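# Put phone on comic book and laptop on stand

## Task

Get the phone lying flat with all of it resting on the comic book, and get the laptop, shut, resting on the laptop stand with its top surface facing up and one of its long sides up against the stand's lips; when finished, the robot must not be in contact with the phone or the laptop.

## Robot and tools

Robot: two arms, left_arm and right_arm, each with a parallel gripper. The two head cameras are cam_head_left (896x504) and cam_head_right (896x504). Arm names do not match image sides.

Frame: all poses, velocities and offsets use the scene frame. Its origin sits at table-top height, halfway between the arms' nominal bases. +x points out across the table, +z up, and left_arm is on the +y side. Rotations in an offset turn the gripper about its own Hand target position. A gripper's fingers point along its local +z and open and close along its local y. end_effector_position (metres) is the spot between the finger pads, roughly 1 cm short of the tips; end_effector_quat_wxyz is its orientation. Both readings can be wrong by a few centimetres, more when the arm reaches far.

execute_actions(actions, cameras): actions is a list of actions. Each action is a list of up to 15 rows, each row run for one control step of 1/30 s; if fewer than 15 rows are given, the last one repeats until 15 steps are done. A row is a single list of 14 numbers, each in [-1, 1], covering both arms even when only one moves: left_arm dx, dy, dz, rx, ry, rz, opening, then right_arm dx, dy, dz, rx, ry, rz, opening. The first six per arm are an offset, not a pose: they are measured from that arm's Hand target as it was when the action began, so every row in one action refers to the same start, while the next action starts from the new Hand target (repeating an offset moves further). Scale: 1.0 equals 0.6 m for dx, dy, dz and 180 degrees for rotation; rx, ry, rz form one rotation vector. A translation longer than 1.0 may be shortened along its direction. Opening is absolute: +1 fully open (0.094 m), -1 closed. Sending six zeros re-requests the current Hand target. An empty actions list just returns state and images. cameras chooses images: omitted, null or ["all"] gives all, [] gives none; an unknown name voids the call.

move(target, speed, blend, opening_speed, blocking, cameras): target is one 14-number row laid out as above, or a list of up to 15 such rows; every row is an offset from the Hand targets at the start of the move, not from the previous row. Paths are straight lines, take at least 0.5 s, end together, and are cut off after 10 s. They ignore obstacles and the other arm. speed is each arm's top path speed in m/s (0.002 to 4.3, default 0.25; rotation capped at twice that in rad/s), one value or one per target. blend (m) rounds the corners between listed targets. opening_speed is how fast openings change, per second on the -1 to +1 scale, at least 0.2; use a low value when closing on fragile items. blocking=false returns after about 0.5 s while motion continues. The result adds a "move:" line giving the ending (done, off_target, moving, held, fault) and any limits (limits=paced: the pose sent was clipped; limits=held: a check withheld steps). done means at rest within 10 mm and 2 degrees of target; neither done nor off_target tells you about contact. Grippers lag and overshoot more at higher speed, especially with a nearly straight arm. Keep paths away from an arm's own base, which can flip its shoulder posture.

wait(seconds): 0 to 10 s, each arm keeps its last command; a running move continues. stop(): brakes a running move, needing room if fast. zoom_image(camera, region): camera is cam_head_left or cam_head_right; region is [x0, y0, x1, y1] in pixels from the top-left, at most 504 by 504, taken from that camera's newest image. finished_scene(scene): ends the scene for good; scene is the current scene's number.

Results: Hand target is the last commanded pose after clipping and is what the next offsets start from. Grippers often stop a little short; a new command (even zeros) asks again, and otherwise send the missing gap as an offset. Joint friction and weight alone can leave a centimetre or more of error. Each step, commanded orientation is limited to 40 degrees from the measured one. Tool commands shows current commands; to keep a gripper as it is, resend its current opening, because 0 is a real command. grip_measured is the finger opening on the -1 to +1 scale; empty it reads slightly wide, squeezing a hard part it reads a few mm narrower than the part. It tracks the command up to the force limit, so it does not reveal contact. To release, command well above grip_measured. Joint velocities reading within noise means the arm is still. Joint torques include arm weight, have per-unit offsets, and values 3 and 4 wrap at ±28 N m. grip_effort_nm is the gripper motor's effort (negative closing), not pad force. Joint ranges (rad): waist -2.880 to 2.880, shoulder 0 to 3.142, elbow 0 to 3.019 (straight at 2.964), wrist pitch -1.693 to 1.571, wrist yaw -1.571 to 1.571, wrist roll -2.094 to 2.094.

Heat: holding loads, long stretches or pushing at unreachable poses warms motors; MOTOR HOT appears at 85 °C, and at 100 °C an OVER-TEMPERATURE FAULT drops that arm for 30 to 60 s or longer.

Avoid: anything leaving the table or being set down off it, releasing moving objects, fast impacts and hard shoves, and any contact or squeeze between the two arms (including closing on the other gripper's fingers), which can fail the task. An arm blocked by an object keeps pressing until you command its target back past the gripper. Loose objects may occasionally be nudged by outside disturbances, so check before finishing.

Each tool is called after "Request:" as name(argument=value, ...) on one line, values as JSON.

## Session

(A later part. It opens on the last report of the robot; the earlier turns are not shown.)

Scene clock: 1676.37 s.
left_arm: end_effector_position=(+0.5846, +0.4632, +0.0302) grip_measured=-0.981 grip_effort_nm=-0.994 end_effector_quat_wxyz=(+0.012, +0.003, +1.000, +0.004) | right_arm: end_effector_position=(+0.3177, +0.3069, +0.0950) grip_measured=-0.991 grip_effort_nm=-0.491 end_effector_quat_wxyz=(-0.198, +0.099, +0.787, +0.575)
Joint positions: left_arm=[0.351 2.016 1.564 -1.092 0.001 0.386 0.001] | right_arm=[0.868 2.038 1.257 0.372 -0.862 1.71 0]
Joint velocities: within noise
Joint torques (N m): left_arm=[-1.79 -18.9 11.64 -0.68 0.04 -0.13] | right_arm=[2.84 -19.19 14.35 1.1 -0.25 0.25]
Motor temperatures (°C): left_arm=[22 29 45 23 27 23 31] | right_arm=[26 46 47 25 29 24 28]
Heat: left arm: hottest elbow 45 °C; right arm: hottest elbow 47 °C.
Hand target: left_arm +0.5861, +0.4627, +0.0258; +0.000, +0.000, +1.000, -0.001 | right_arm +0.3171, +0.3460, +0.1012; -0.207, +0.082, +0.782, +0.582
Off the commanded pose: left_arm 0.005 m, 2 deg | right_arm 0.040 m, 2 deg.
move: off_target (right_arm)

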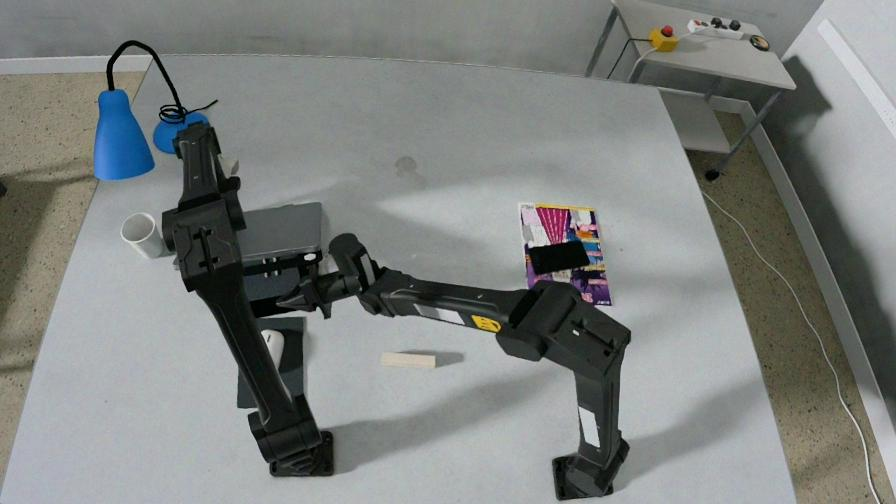

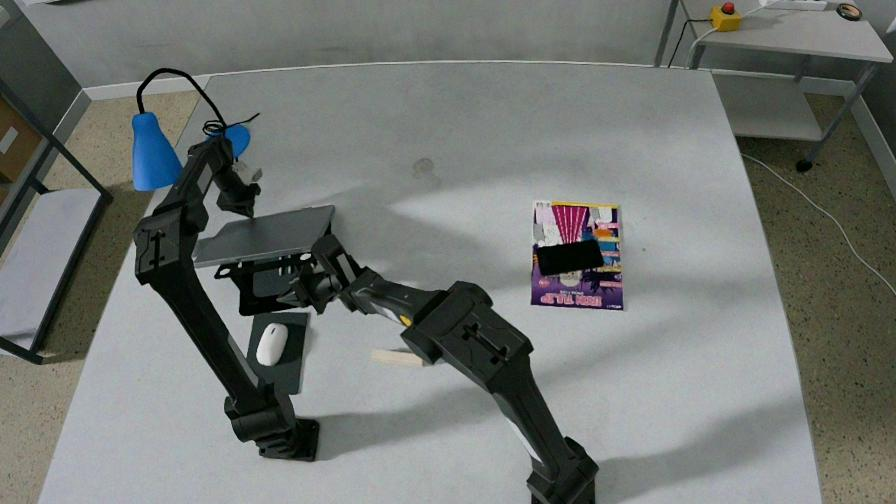

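Request:
move(target=[[0.06,0.0,0.02,0,0,0,-1,0.0,-0.1,0.0,0,0,0,-1],[0.06,0.02,0.3,0,0,0,-1,0.0,-0.3,0.12,0,0,0,-1],[-0.1,0.02,0.45,0,0,0,-1,0.0,-0.5,0.2,0,0,0,-1],[-0.5,-0.03,0.45,0,0,0,-1,0.0,-0.5,0.2,0,0,0,-1]], speed=[0.08,0.15,0.25,0.3], blend=[0,0.03,0.05,0])

Request:
zoom_image(camera="cam_head_right", region=[170, 180, 350, 320])

Request:
zoom_image(camera="cam_head_left", region=[170, 180, 350, 320])

Scene clock: 1693.30 s.
left_arm: end_effector_position=(+0.2921, +0.4444, +0.2980) grip_measured=-0.981 grip_effort_nm=-0.984 end_effector_quat_wxyz=(+0.004, +0.001, +1.000, +0.005) | right_arm: end_effector_position=(+0.3126, +0.0484, +0.2168) grip_measured=-0.991 grip_effort_nm=-0.486 end_effector_quat_wxyz=(-0.212, +0.082, +0.782, +0.580)
Joint positions: left_arm=[0.629 1.197 1.291 -1.652 -0.002 0.66 0.001] | right_arm=[0.469 1.479 0.922 -0.265 -1.241 1.231 0]
Joint velocities: within noise
Joint torques (N m): left_arm=[-0.44 -9.52 9.48 -0.05 0.09 0.16] | right_arm=[-0.21 -15.09 8.92 0.64 -0.46 0.01]
Motor temperatures (°C): left_arm=[22 29 46 23 26 23 31] | right_arm=[26 45 47 25 28 24 28]
Heat: left arm: hottest elbow 46 °C; right arm: hottest elbow 47 °C.
Hand target: left_arm +0.2860, +0.4447, +0.2959; +0.000, +0.000, +1.000, -0.001 | right_arm +0.3170, +0.0460, +0.2212; -0.207, +0.082, +0.782, +0.582
Off the commanded pose: left_arm 0.006 m, 1 deg | right_arm 0.007 m, 1 deg.
move: done

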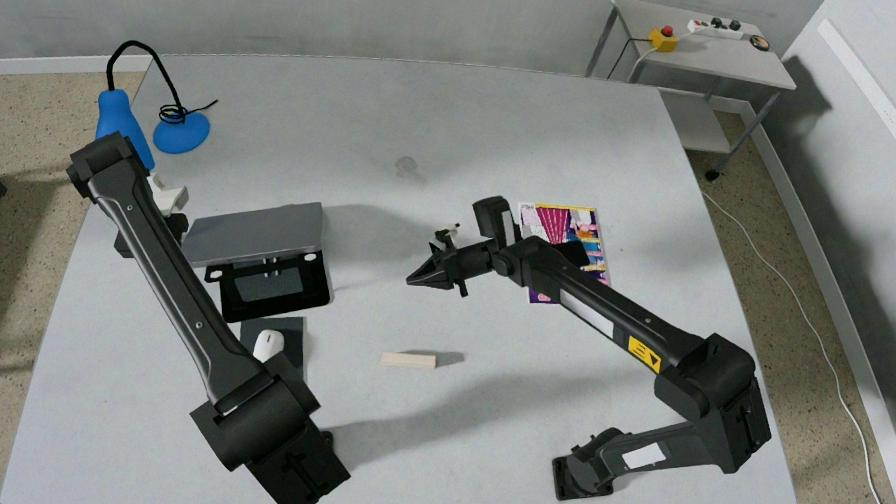

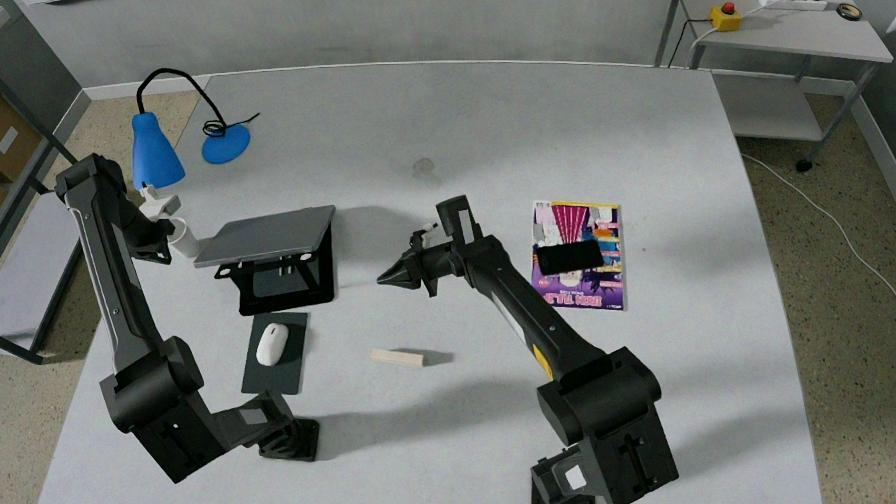

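Scaled by 2.800.

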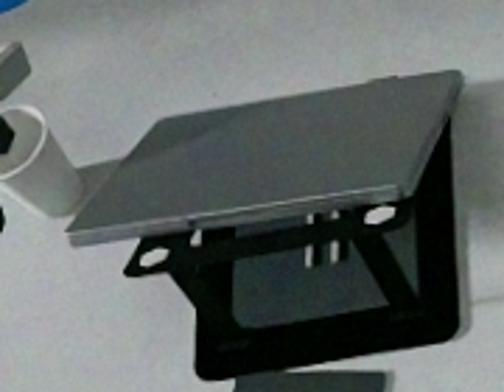

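Scaled by 2.800.

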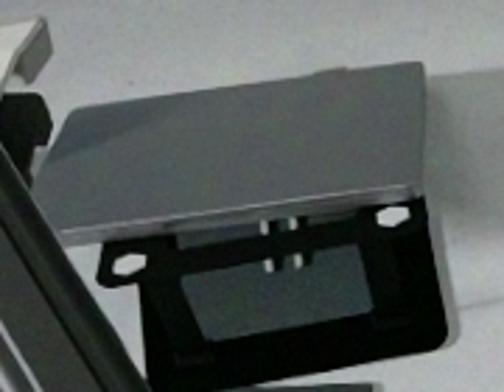

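Request:
move(target=[[0.3,-0.13,0.05,0,0,0,-1,0.0,0.0,0.0,0,0,0,-1],[0.62,-0.183,-0.06,0,0,0,-1,0.0,0.0,0.0,0,0,0,-1],[0.62,-0.183,-0.36,0,0,0,-1,0,0,0,0,0,0,-1]], speed=[0.25,0.25,0.12], blend=[0.05,0.04,0])

Request:
zoom_image(camera="cam_head_right", region=[170, 140, 370, 290])

Request:
zoom_image(camera="cam_head_left", region=[170, 140, 370, 290])

Scene clock: 1710.13 s.
left_arm: end_effector_position=(+0.6562, +0.3402, +0.0830) grip_measured=-0.981 grip_effort_nm=-0.989 end_effector_quat_wxyz=(-0.002, +0.000, +1.000, -0.002) | right_arm: end_effector_position=(+0.3126, +0.0484, +0.2167) grip_measured=-0.991 grip_effort_nm=-0.486 end_effector_quat_wxyz=(-0.212, +0.082, +0.782, +0.580)
Joint positions: left_arm=[0.128 2.079 1.816 -1.313 0.004 0.156 0.001] | right_arm=[0.469 1.479 0.922 -0.265 -1.241 1.231 0]
Joint velocities: within noise
Joint torques (N m): left_arm=[-2.55 -22.65 9.5 0.59 -0.12 -0.12] | right_arm=[-0.09 -15.03 8.95 0.65 -0.47 0.02]
Motor temperatures (°C): left_arm=[22 28 46 23 26 23 31] | right_arm=[26 45 47 25 28 24 27]
Heat: left arm: hottest elbow 46 °C; right arm: hottest elbow 47 °C.
Hand target: left_arm +0.6581, +0.3350, +0.0798; +0.000, +0.000, +1.000, -0.001 | right_arm +0.3170, +0.0460, +0.2212; -0.207, +0.082, +0.782, +0.582
Off the commanded pose: left_arm 0.006 m, 0 deg | right_arm 0.007 m, 1 deg.
move: done

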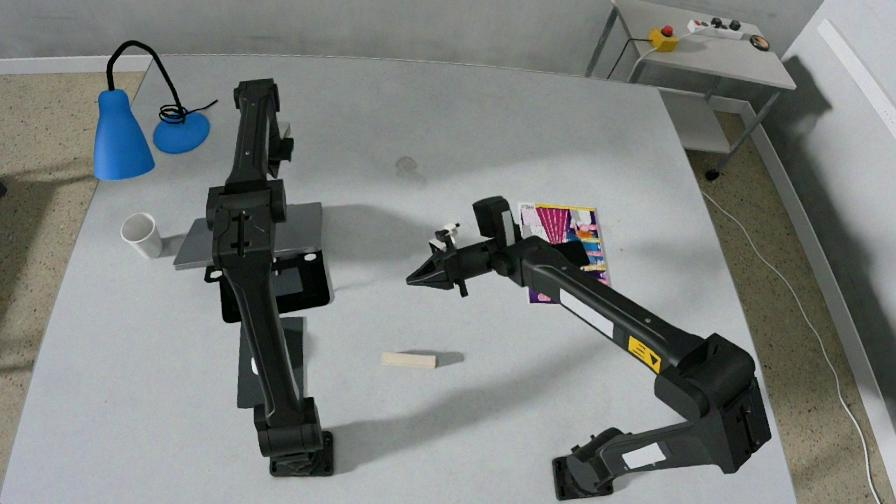

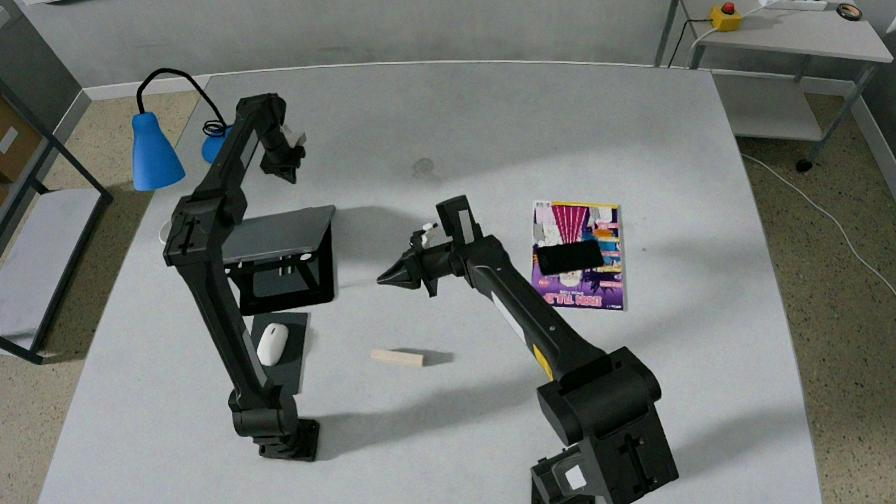

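Scaled by 2.520.

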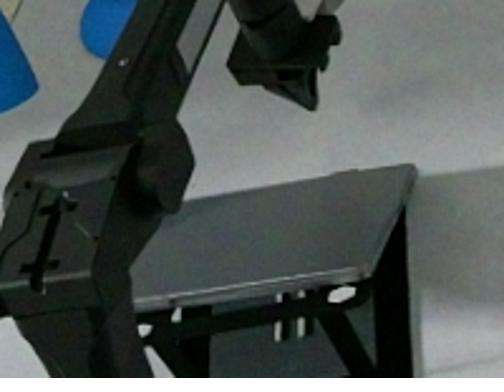

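Scaled by 2.520.

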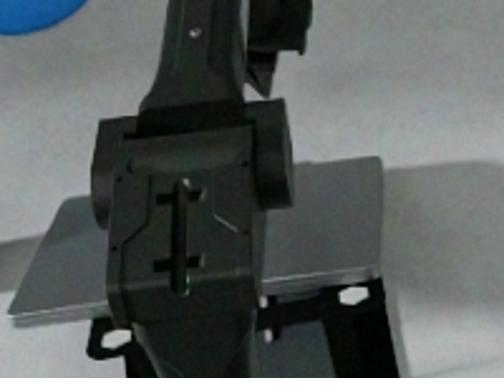

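Request:
move(target=[[0,0,-0.09,0,0,0,-1,0.0,0.0,0.0,0,0,0,-1],[-0.045,0,-0.095,0,0,0,-1,0.0,0.0,0.0,0,0,0,-1]], speed=0.07, cameras=["cam_head_right"])

Request:
zoom_image(camera="cam_head_right", region=[170, 140, 370, 290])

Scene clock: 1714.20 s.
left_arm: end_effector_position=(+0.6320, +0.3364, +0.0151) grip_measured=-0.981 grip_effort_nm=-0.984 end_effector_quat_wxyz=(-0.009, +0.000, +1.000, -0.003) | right_arm: end_effector_position=(+0.3126, +0.0484, +0.2167) grip_measured=-0.991 grip_effort_nm=-0.491 end_effector_quat_wxyz=(-0.212, +0.082, +0.782, +0.580)
Joint positions: left_arm=[0.128 2.089 1.643 -1.142 0.004 0.156 0.001] | right_arm=[0.469 1.479 0.922 -0.265 -1.241 1.231 0]
Joint velocities: within noise
Joint torques (N m): left_arm=[-2.37 -23.47 7.66 0.69 -0.19 -0.01] | right_arm=[-0.15 -14.97 8.94 0.64 -0.47 0.03]
Motor temperatures (°C): left_arm=[22 29 45 23 26 23 31] | right_arm=[26 45 47 25 28 24 27]
Heat: left arm: hottest elbow 45 °C; right arm: hottest elbow 47 °C.
Hand target: left_arm +0.6310, +0.3349, +0.0228; +0.000, +0.000, +1.000, -0.001 | right_arm +0.3170, +0.0460, +0.2212; -0.207, +0.082, +0.782, +0.582
Off the commanded pose: left_arm 0.008 m, 1 deg | right_arm 0.007 m, 1 deg.
move: done
Images, in order (width x height): cam_head_right 896x504.

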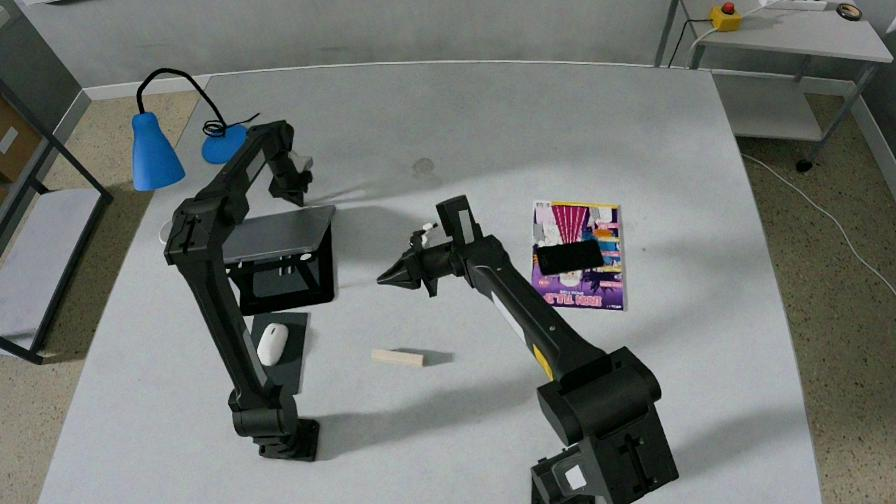

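Scaled by 2.520.

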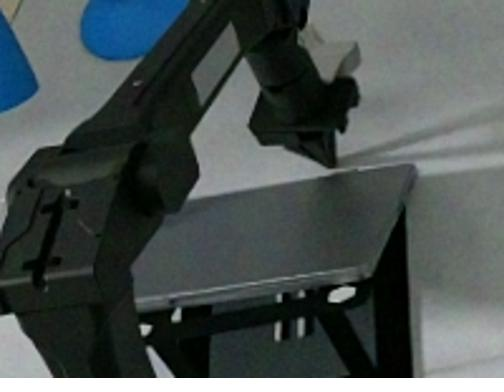

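Request:
move(target=[[-0.012,0,-0.0,0,0,0,-1,0.08,0.2,-0.03,0,0,0,-1],[-0.012,0,-0.0,0,0,0,-1,0.09,0.40,-0.11,0,0,0,-1]], speed=0.15, blend=[0.03,0])

Request:
zoom_image(camera="cam_head_right", region=[210, 170, 410, 310])

Request:
zoom_image(camera="cam_head_left", region=[210, 170, 410, 310])

Scene clock: 1722.00 s.
left_arm: end_effector_position=(+0.6259, +0.3355, +0.0148) grip_measured=-0.981 grip_effort_nm=-0.994 end_effector_quat_wxyz=(-0.007, +0.000, +1.000, -0.003) | right_arm: end_effector_position=(+0.3511, +0.2664, +0.1629) grip_measured=-0.991 grip_effort_nm=-0.486 end_effector_quat_wxyz=(-0.217, +0.083, +0.784, +0.575)
Joint positions: left_arm=[0.128 2.073 1.615 -1.128 0.004 0.156 0.001] | right_arm=[0.772 1.923 1.295 0.161 -0.999 1.637 0]
Joint velocities: within noise
Joint torques (N m): left_arm=[-2.08 -23.94 7.57 0.39 -0.11 -0.06] | right_arm=[0.5 -17.67 13.09 1.96 0.28 0.15]
Motor temperatures (°C): left_arm=[22 30 45 23 26 23 31] | right_arm=[26 45 47 25 28 23 27]
Heat: left arm: hottest elbow 45 °C; right arm: hottest elbow 47 °C.
Hand target: left_arm +0.6238, +0.3349, +0.0228; +0.000, +0.000, +1.000, -0.001 | right_arm +0.3712, +0.2860, +0.1551; -0.207, +0.082, +0.782, +0.582
Off the commanded pose: left_arm 0.008 m, 1 deg | right_arm 0.029 m, 1 deg.
move: off_target (right_arm)

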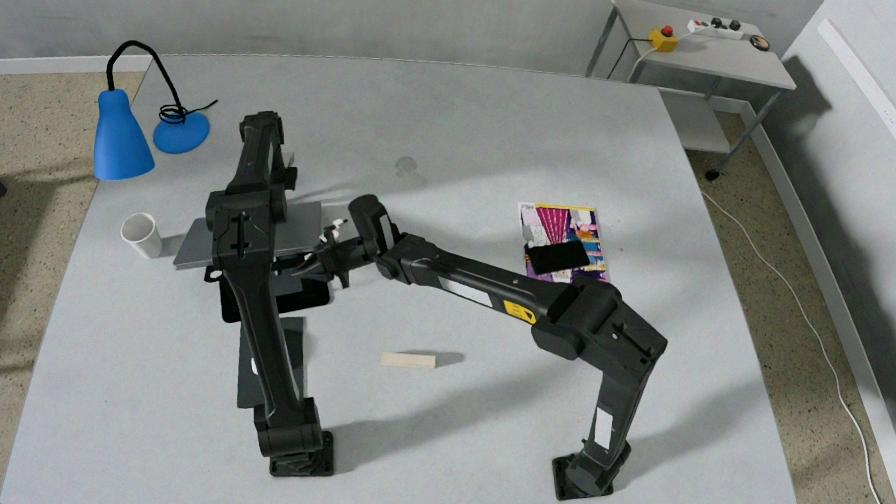

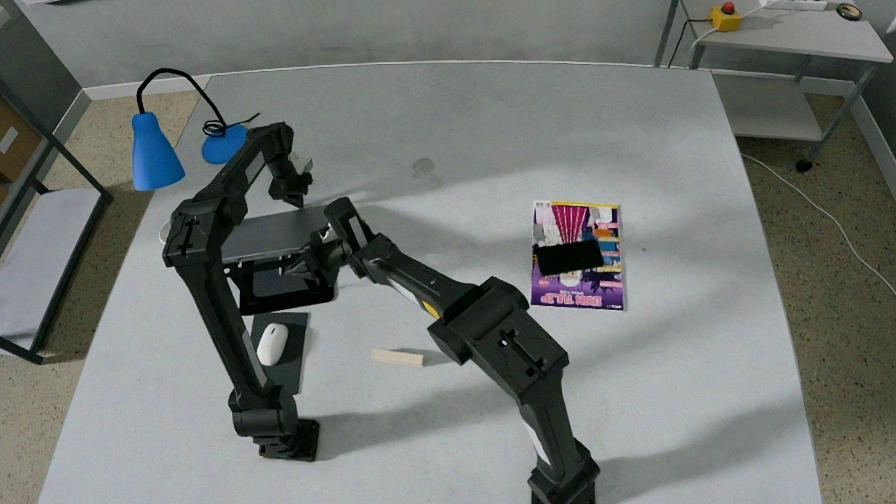

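Scaled by 2.520.

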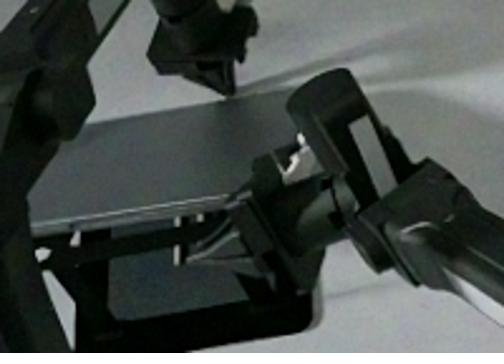

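Scaled by 2.520.

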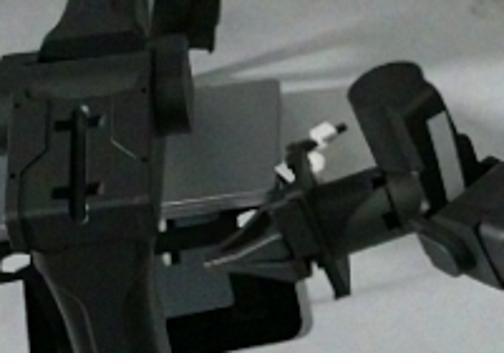

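Request:
move(target=[[0,0,0,0,0,0,-1,0.0,-0.03,-0.035,0,0,0,-1],[0,0,0,0,0,0,-1,0.08,-0.03,-0.035,0,0,0,-1]], speed=0.04, cameras=["cam_head_left","cam_head_right"])

Request:
zoom_image(camera="cam_head_right", region=[210, 170, 410, 310])

Request:
zoom_image(camera="cam_head_left", region=[210, 170, 410, 310])

Scene clock: 1727.90 s.
left_arm: end_effector_position=(+0.6298, +0.3371, +0.0152) grip_measured=-0.981 grip_effort_nm=-0.994 end_effector_quat_wxyz=(+0.001, +0.000, +1.000, +0.001) | right_arm: end_effector_position=(+0.3636, +0.2633, +0.1632) grip_measured=-0.991 grip_effort_nm=-0.481 end_effector_quat_wxyz=(-0.236, +0.055, +0.777, +0.581)
Joint positions: left_arm=[0.128 2.072 1.615 -1.112 -0.002 0.156 0.001] | right_arm=[0.744 1.962 1.346 0.137 -1.088 1.597 0]
Joint velocities: within noise
Joint torques (N m): left_arm=[-1.61 -23.59 7.49 -0.06 0.1 -0.02] | right_arm=[-2.96 -15.97 13.83 1.06 1 -0.09]
Motor temperatures (°C): left_arm=[22 30 44 23 26 23 31] | right_arm=[26 44 48 25 28 23 27]
Heat: left arm: hottest elbow 44 °C; right arm: hottest elbow 48 °C.
Hand target: left_arm +0.6238, +0.3349, +0.0229; +0.000, +0.000, +1.000, -0.001 | right_arm +0.4192, +0.2680, +0.1343; -0.207, +0.082, +0.782, +0.582
Off the commanded pose: left_arm 0.010 m, 0 deg | right_arm 0.063 m, 5 deg.
move: off_target (right_arm)

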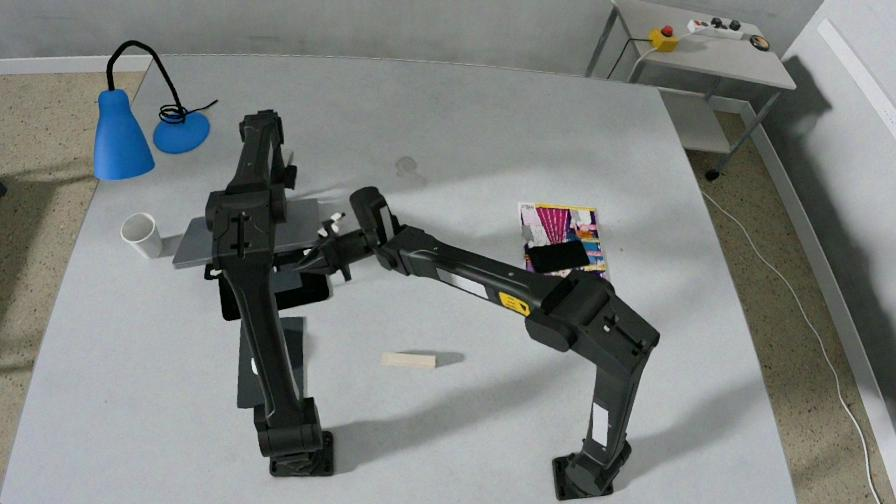

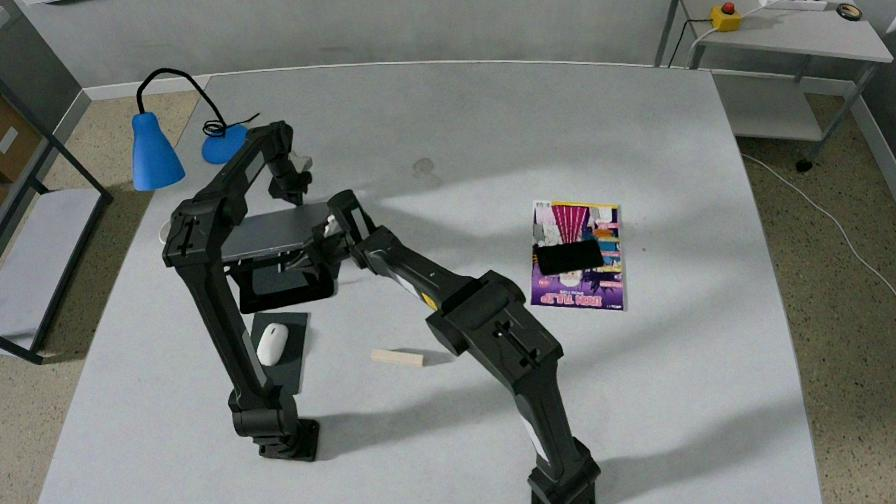

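Scaled by 2.520.

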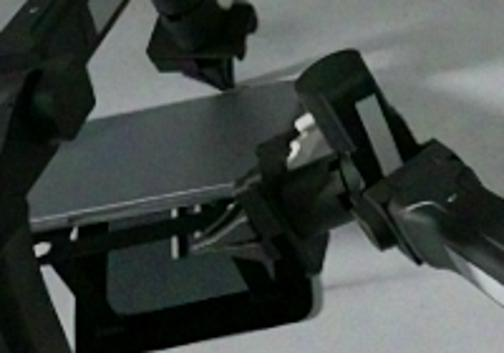

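Scaled by 2.520.

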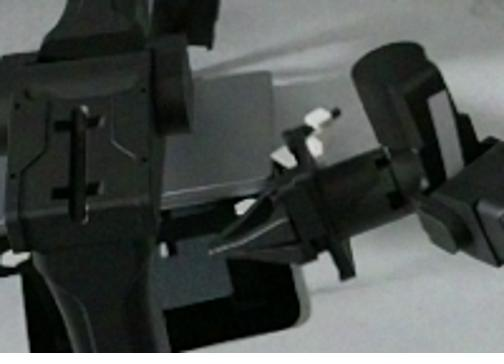

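Request:
move(target=[[0,0,0,0,0,0,-1,-0.1,-0.03,0.02,0,0,0,-1],[0.04,0,0.02,0,0,0,-1,-0.1,-0.25,0.1,0,0,0,-1],[0.04,0,0.3,0,0,0,-1,-0.1,-0.35,0.1,0,0,0,-1],[-0.2,0.15,0.45,0,0,0,-1,-0.1,-0.35,0.1,0,0,0,-1],[-0.5,0.15,0.45,0,0,0,-1,-0.1,-0.35,0.1,0,0,0,-1]], speed=[0.08,0.12,0.18,0.25,0.25], blend=[0,0,0.03,0.05,0])

Request:
zoom_image(camera="cam_head_right", region=[170, 180, 350, 320])

Request:
zoom_image(camera="cam_head_left", region=[170, 180, 350, 320])

Scene clock: 1738.00 s.
left_arm: end_effector_position=(+0.3301, +0.4241, +0.2933) grip_measured=-0.981 grip_effort_nm=-0.984 end_effector_quat_wxyz=(+0.002, +0.001, +1.000, +0.002) | right_arm: end_effector_position=(+0.3593, +0.0646, +0.1918) grip_measured=-0.991 grip_effort_nm=-0.486 end_effector_quat_wxyz=(-0.210, +0.079, +0.782, +0.581)
Joint positions: left_arm=[0.516 1.252 1.324 -1.637 -0.001 0.547 0.001] | right_arm=[0.455 1.636 1.036 -0.252 -1.252 1.191 0]
Joint velocities: within noise
Joint torques (N m): left_arm=[-0.85 -10.46 9.24 -0.02 0.12 0.08] | right_arm=[-0.32 -18.49 7.35 0.64 -0.5 0.02]
Motor temperatures (°C): left_arm=[22 30 44 23 26 23 31] | right_arm=[26 44 49 25 28 23 27]
Heat: left arm: hottest elbow 44 °C; right arm: hottest elbow 49 °C.
Hand target: left_arm +0.3238, +0.4249, +0.2927; +0.000, +0.000, +1.000, -0.001 | right_arm +0.3591, +0.0581, +0.1942; -0.207, +0.082, +0.782, +0.582
Off the commanded pose: left_arm 0.006 m, 0 deg | right_arm 0.007 m, 0 deg.
move: done

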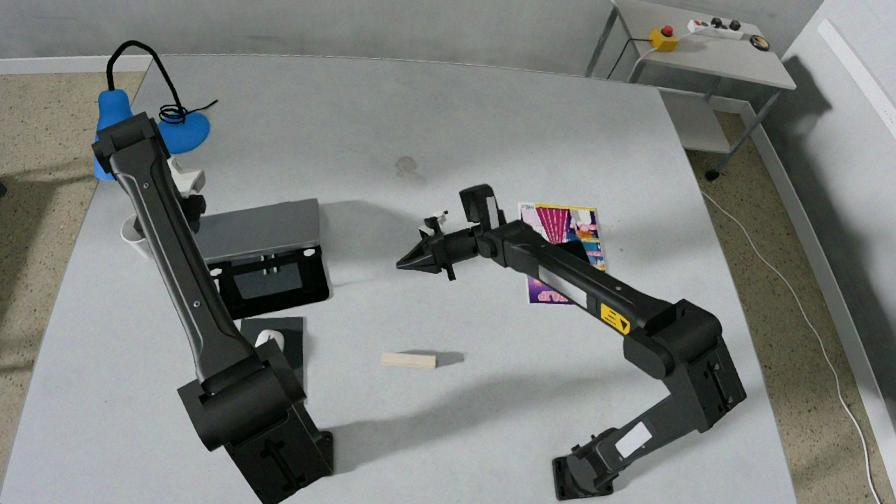

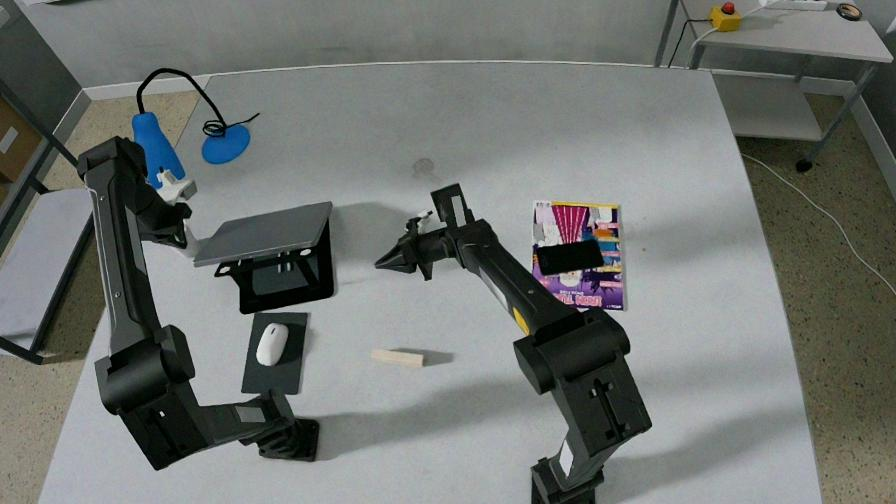

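Scaled by 2.800.

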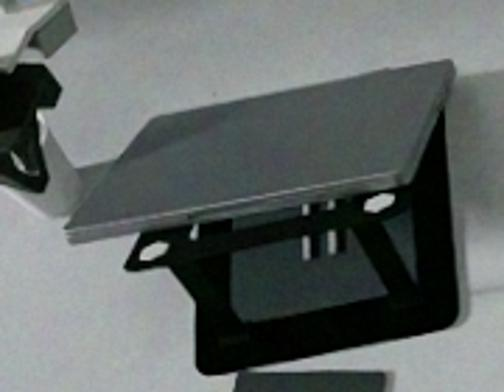

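Scaled by 2.800.

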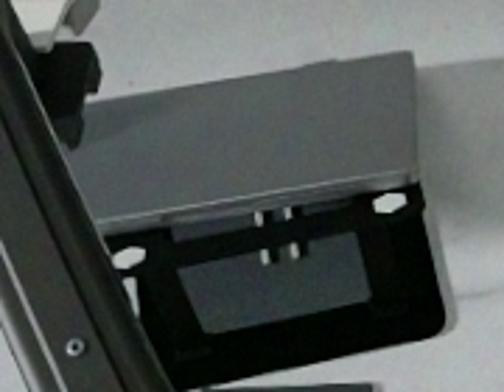

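Request:
move(target=[[0,0,0,0,0,0,-1,0.235,0.103,-0.057,0,0,0,-0.1],[0,0,0,0,0,0,-1,0.235,0.22,-0.145,0,0,0,-0.1]], speed=[0.2,0.1])

Request:
zoom_image(camera="cam_head_right", region=[210, 170, 410, 310])

Request:
zoom_image(camera="cam_head_left", region=[210, 170, 410, 310])

Scene clock: 1751.67 s.
left_arm: end_effector_position=(+0.3301, +0.4241, +0.2933) grip_measured=-0.981 grip_effort_nm=-0.989 end_effector_quat_wxyz=(+0.002, +0.001, +1.000, +0.002) | right_arm: end_effector_position=(+0.4876, +0.1763, +0.1088) grip_measured=-0.101 grip_effort_nm=0.066 end_effector_quat_wxyz=(-0.213, +0.091, +0.784, +0.576)
Joint positions: left_arm=[0.516 1.252 1.324 -1.637 -0.001 0.547 0.001] | right_arm=[0.523 2.113 1.5 -0.111 -1.193 1.352 0.042]
Joint velocities: within noise
Joint torques (N m): left_arm=[0.09 -10.87 9.22 -0.03 0.1 0.1] | right_arm=[0.91 -22.48 12.01 1.55 -0.3 0.19]
Motor temperatures (°C): left_arm=[22 29 44 23 26 23 31] | right_arm=[26 43 48 25 27 23 27]
Heat: left arm: hottest elbow 44 °C; right arm: hottest elbow 48 °C.
Hand target: left_arm +0.3238, +0.4249, +0.2927; +0.000, +0.000, +1.000, -0.001 | right_arm +0.5002, +0.1901, +0.1074; -0.207, +0.082, +0.782, +0.582
Off the commanded pose: left_arm 0.006 m, 0 deg | right_arm 0.019 m, 1 deg.
move: off_target (right_arm)

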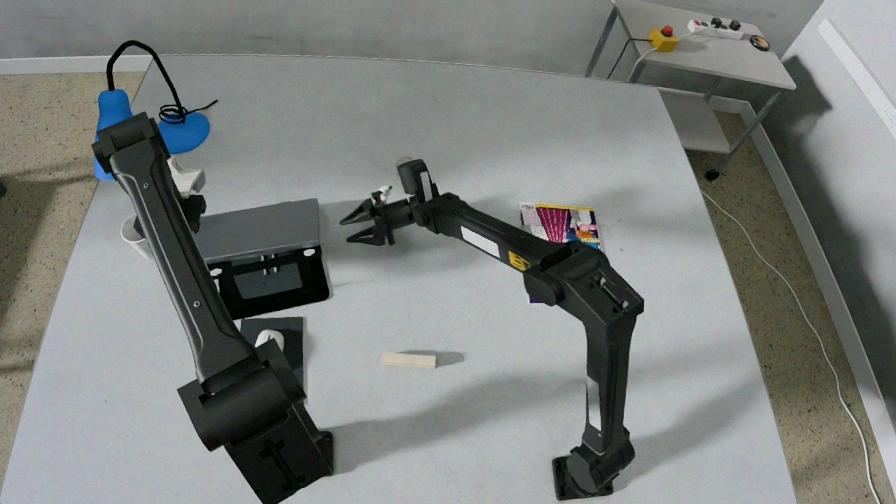

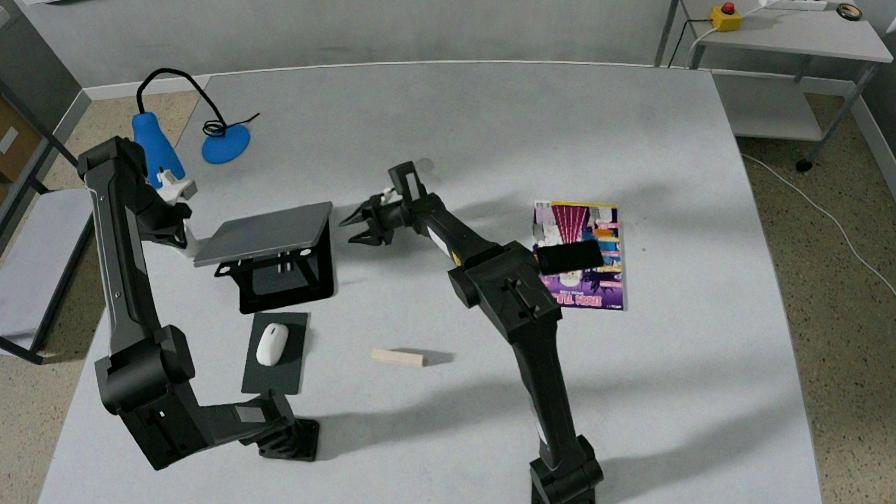

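Scaled by 2.520.

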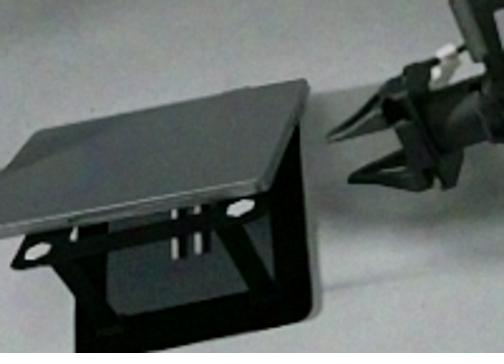

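Scaled by 2.520.

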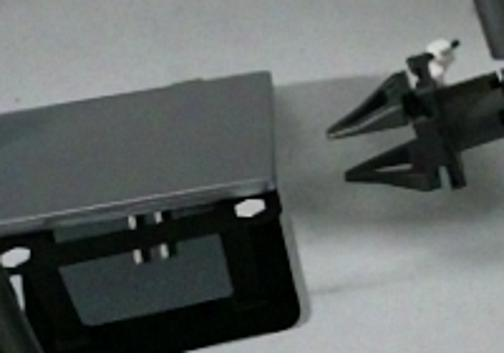

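Request:
move(target=[[0.1,0.22,-0.02,0,0,0,-1,0,0,0,0,0,0,-1],[0.16,0.25,-0.1,0,0,0,-1,-0.06,0.0,-0.055,0,0,0,-1],[0.16,0.25,-0.3,0,0,0,-1,-0.06,0.06,-0.055,0,0,0,-1]], speed=[0.2,0.2,0.12], blend=[0.03,0.03,0])

Request:
zoom_image(camera="cam_head_right", region=[170, 170, 370, 310])

Request:
zoom_image(camera="cam_head_left", region=[170, 170, 370, 310])

Scene clock: 1768.53 s.
left_arm: end_effector_position=(+0.4156, +0.5790, +0.1172) grip_measured=-0.981 grip_effort_nm=-0.989 end_effector_quat_wxyz=(-0.002, -0.001, +1.000, +0.000) | right_arm: end_effector_position=(+0.4580, +0.2133, +0.0825) grip_measured=-0.991 grip_effort_nm=-0.491 end_effector_quat_wxyz=(-0.207, +0.087, +0.783, +0.580)
Joint positions: left_arm=[0.69 1.739 1.394 -1.228 -0.002 0.716 0.001] | right_arm=[0.597 2.143 1.444 0.094 -1.132 1.465 0]
Joint velocities: within noise
Joint torques (N m): left_arm=[-2.14 -18.08 8.92 0.7 0.1 -0.08] | right_arm=[1.14 -22.24 10.62 1.78 -0.23 0.17]
Motor temperatures (°C): left_arm=[22 29 45 23 26 23 31] | right_arm=[26 44 49 25 27 23 27]
Heat: left arm: hottest elbow 45 °C; right arm: hottest elbow 49 °C.
Hand target: left_arm +0.4198, +0.5749, +0.1129; +0.000, +0.000, +1.000, -0.001 | right_arm +0.4642, +0.2261, +0.0742; -0.207, +0.082, +0.782, +0.582
Off the commanded pose: left_arm 0.007 m, 0 deg | right_arm 0.016 m, 1 deg.
move: off_target (right_arm); blend cut to 0 m at target 1

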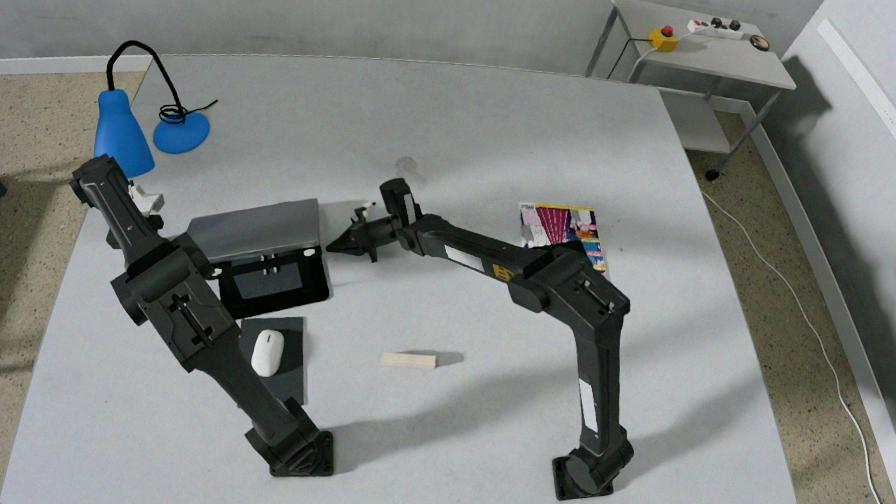

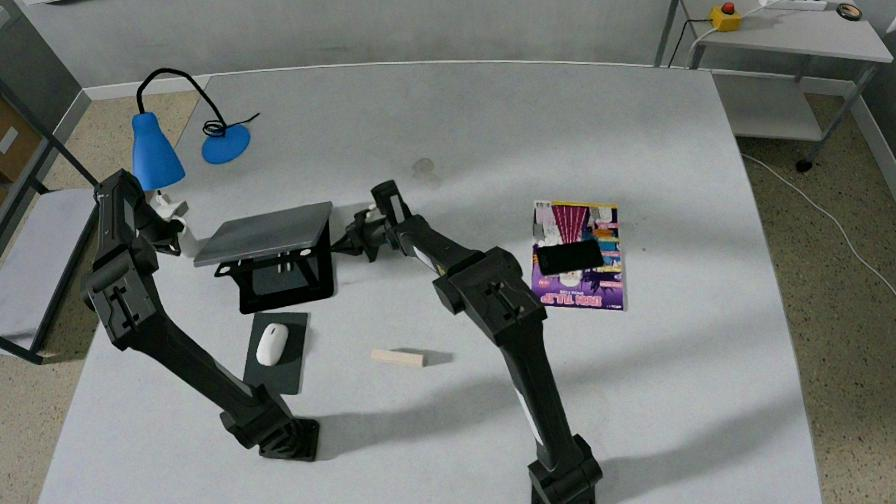

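Scaled by 2.520.

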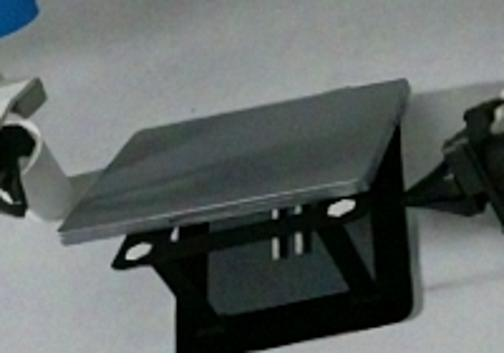

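Scaled by 2.520.

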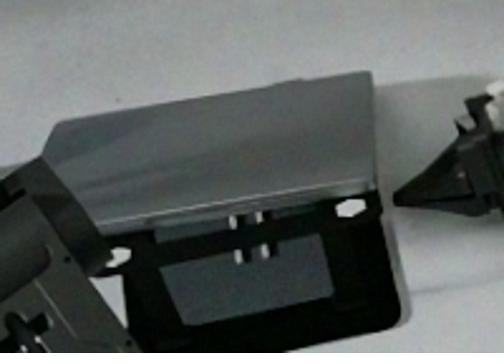

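Request:
move(target=[[0.0,-0.09,-0.0,0,0,0,-1,0,0.025,0,0,0,0,-1]], speed=0.08)

Request:
zoom_image(camera="cam_head_right", region=[170, 170, 370, 310])

Request:
zoom_image(camera="cam_head_left", region=[170, 170, 370, 310])

Scene clock: 1773.43 s.
left_arm: end_effector_position=(+0.4155, +0.5316, +0.1056) grip_measured=-0.981 grip_effort_nm=-0.989 end_effector_quat_wxyz=(-0.009, -0.006, +1.000, -0.005) | right_arm: end_effector_position=(+0.4557, +0.2247, +0.0785) grip_measured=-0.991 grip_effort_nm=-0.486 end_effector_quat_wxyz=(-0.210, +0.091, +0.784, +0.577)
Joint positions: left_arm=[0.615 1.688 1.293 -1.195 -0.003 0.632 0.001] | right_arm=[0.614 2.158 1.459 0.104 -1.116 1.49 0]
Joint velocities: within noise
Joint torques (N m): left_arm=[-3.84 -18.67 8.06 0.59 0.17 -0.06] | right_arm=[1.2 -22.3 11.59 1.78 -0.23 0.14]
Motor temperatures (°C): left_arm=[22 29 44 23 26 23 31] | right_arm=[26 45 49 25 27 23 27]
Heat: left arm: hottest elbow 44 °C; right arm: hottest elbow 49 °C.
Hand target: left_arm +0.4198, +0.5209, +0.1128; +0.000, +0.000, +1.000, -0.001 | right_arm +0.4642, +0.2411, +0.0744; -0.207, +0.082, +0.782, +0.582
Off the commanded pose: left_arm 0.014 m, 1 deg | right_arm 0.019 m, 1 deg.
move: off_target (left_arm, right_arm)

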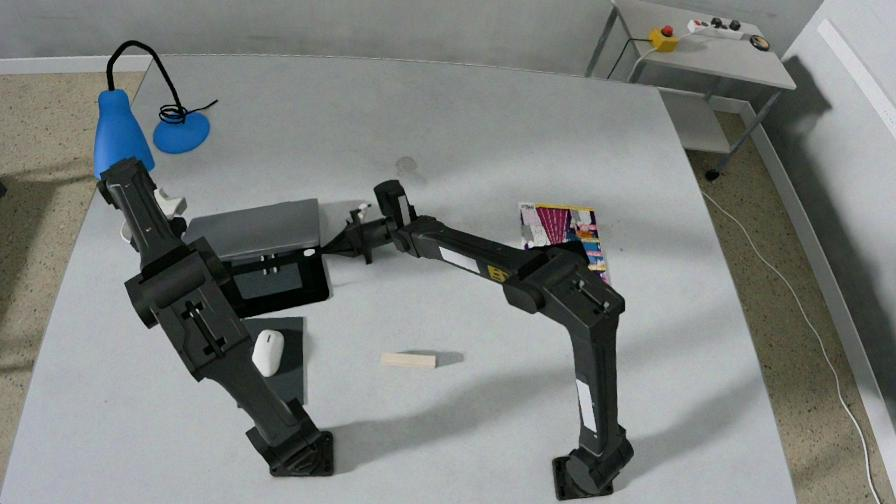

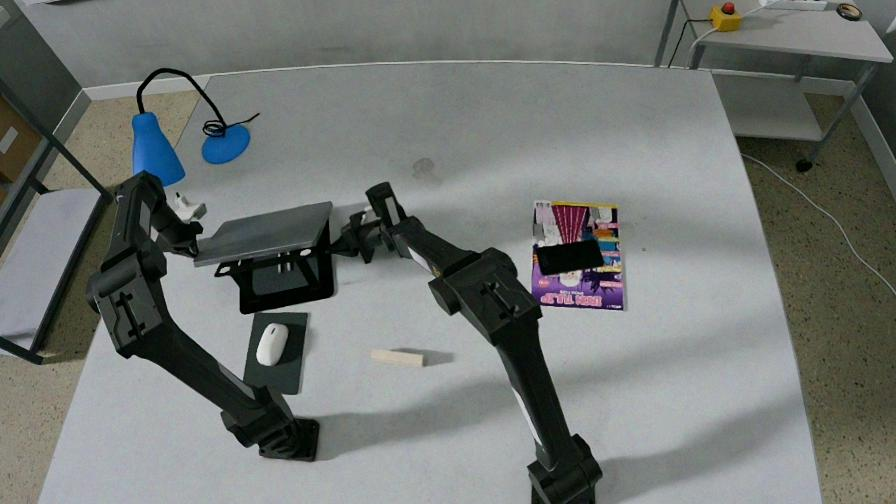

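Scaled by 2.520.

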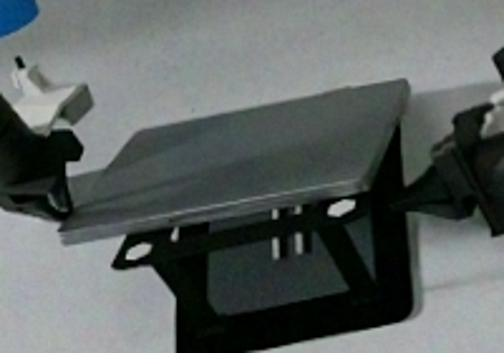

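Scaled by 2.520.

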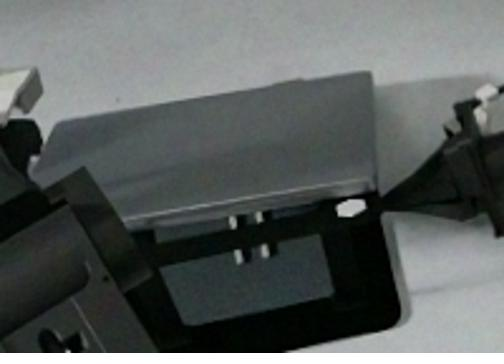

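Request:
move(target=[[0.0,-0.07,-0.0,0,0,0,-1,0,0.02,0,0,0,0,-1]], speed=0.04)

Request:
zoom_image(camera="cam_head_right", region=[170, 170, 370, 310])

Request:
zoom_image(camera="cam_head_left", region=[170, 170, 370, 310])

Scene clock: 1777.70 s.
left_arm: end_effector_position=(+0.4099, +0.5099, +0.1111) grip_measured=-0.981 grip_effort_nm=-0.994 end_effector_quat_wxyz=(-0.005, -0.025, +1.000, +0.011) | right_arm: end_effector_position=(+0.4561, +0.2362, +0.0789) grip_measured=-0.991 grip_effort_nm=-0.491 end_effector_quat_wxyz=(-0.210, +0.091, +0.784, +0.577)
Joint positions: left_arm=[0.578 1.627 1.229 -1.17 -0.023 0.556 0.001] | right_arm=[0.628 2.172 1.484 0.109 -1.104 1.507 0]
Joint velocities: within noise
Joint torques (N m): left_arm=[-6.18 -17.61 7.2 0.1 0.93 -0.11] | right_arm=[1.26 -22.48 11.67 1.8 -0.21 0.17]
Motor temperatures (°C): left_arm=[22 28 44 23 26 23 31] | right_arm=[26 45 49 25 27 23 27]
Heat: left arm: hottest elbow 44 °C; right arm: hottest elbow 49 °C.
Hand target: left_arm +0.4198, +0.4790, +0.1129; +0.000, +0.000, +1.000, -0.001 | right_arm +0.4641, +0.2532, +0.0745; -0.207, +0.082, +0.782, +0.582
Off the commanded pose: left_arm 0.033 m, 3 deg | right_arm 0.019 m, 1 deg.
move: off_target (left_arm, right_arm)

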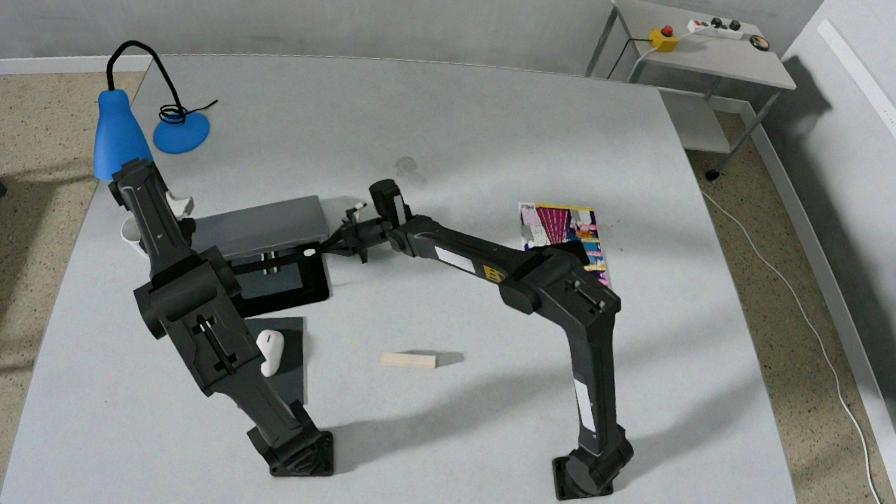

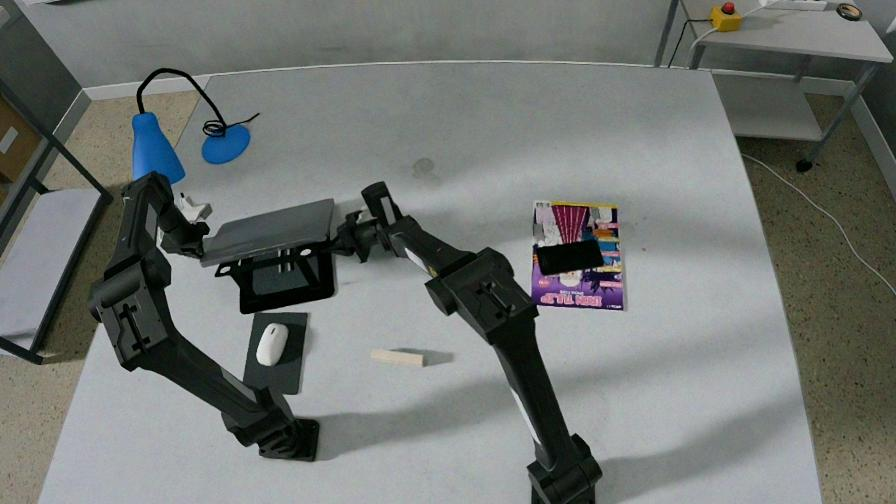

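Scaled by 2.520.

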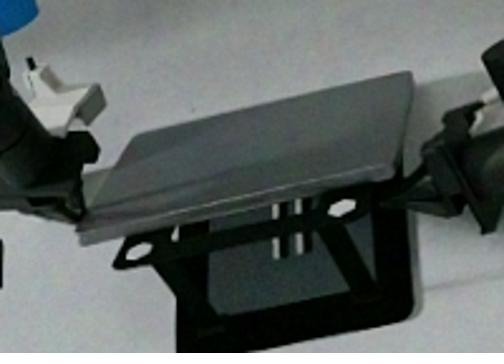

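Scaled by 2.520.

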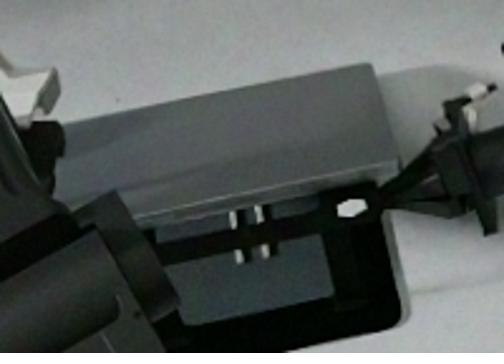

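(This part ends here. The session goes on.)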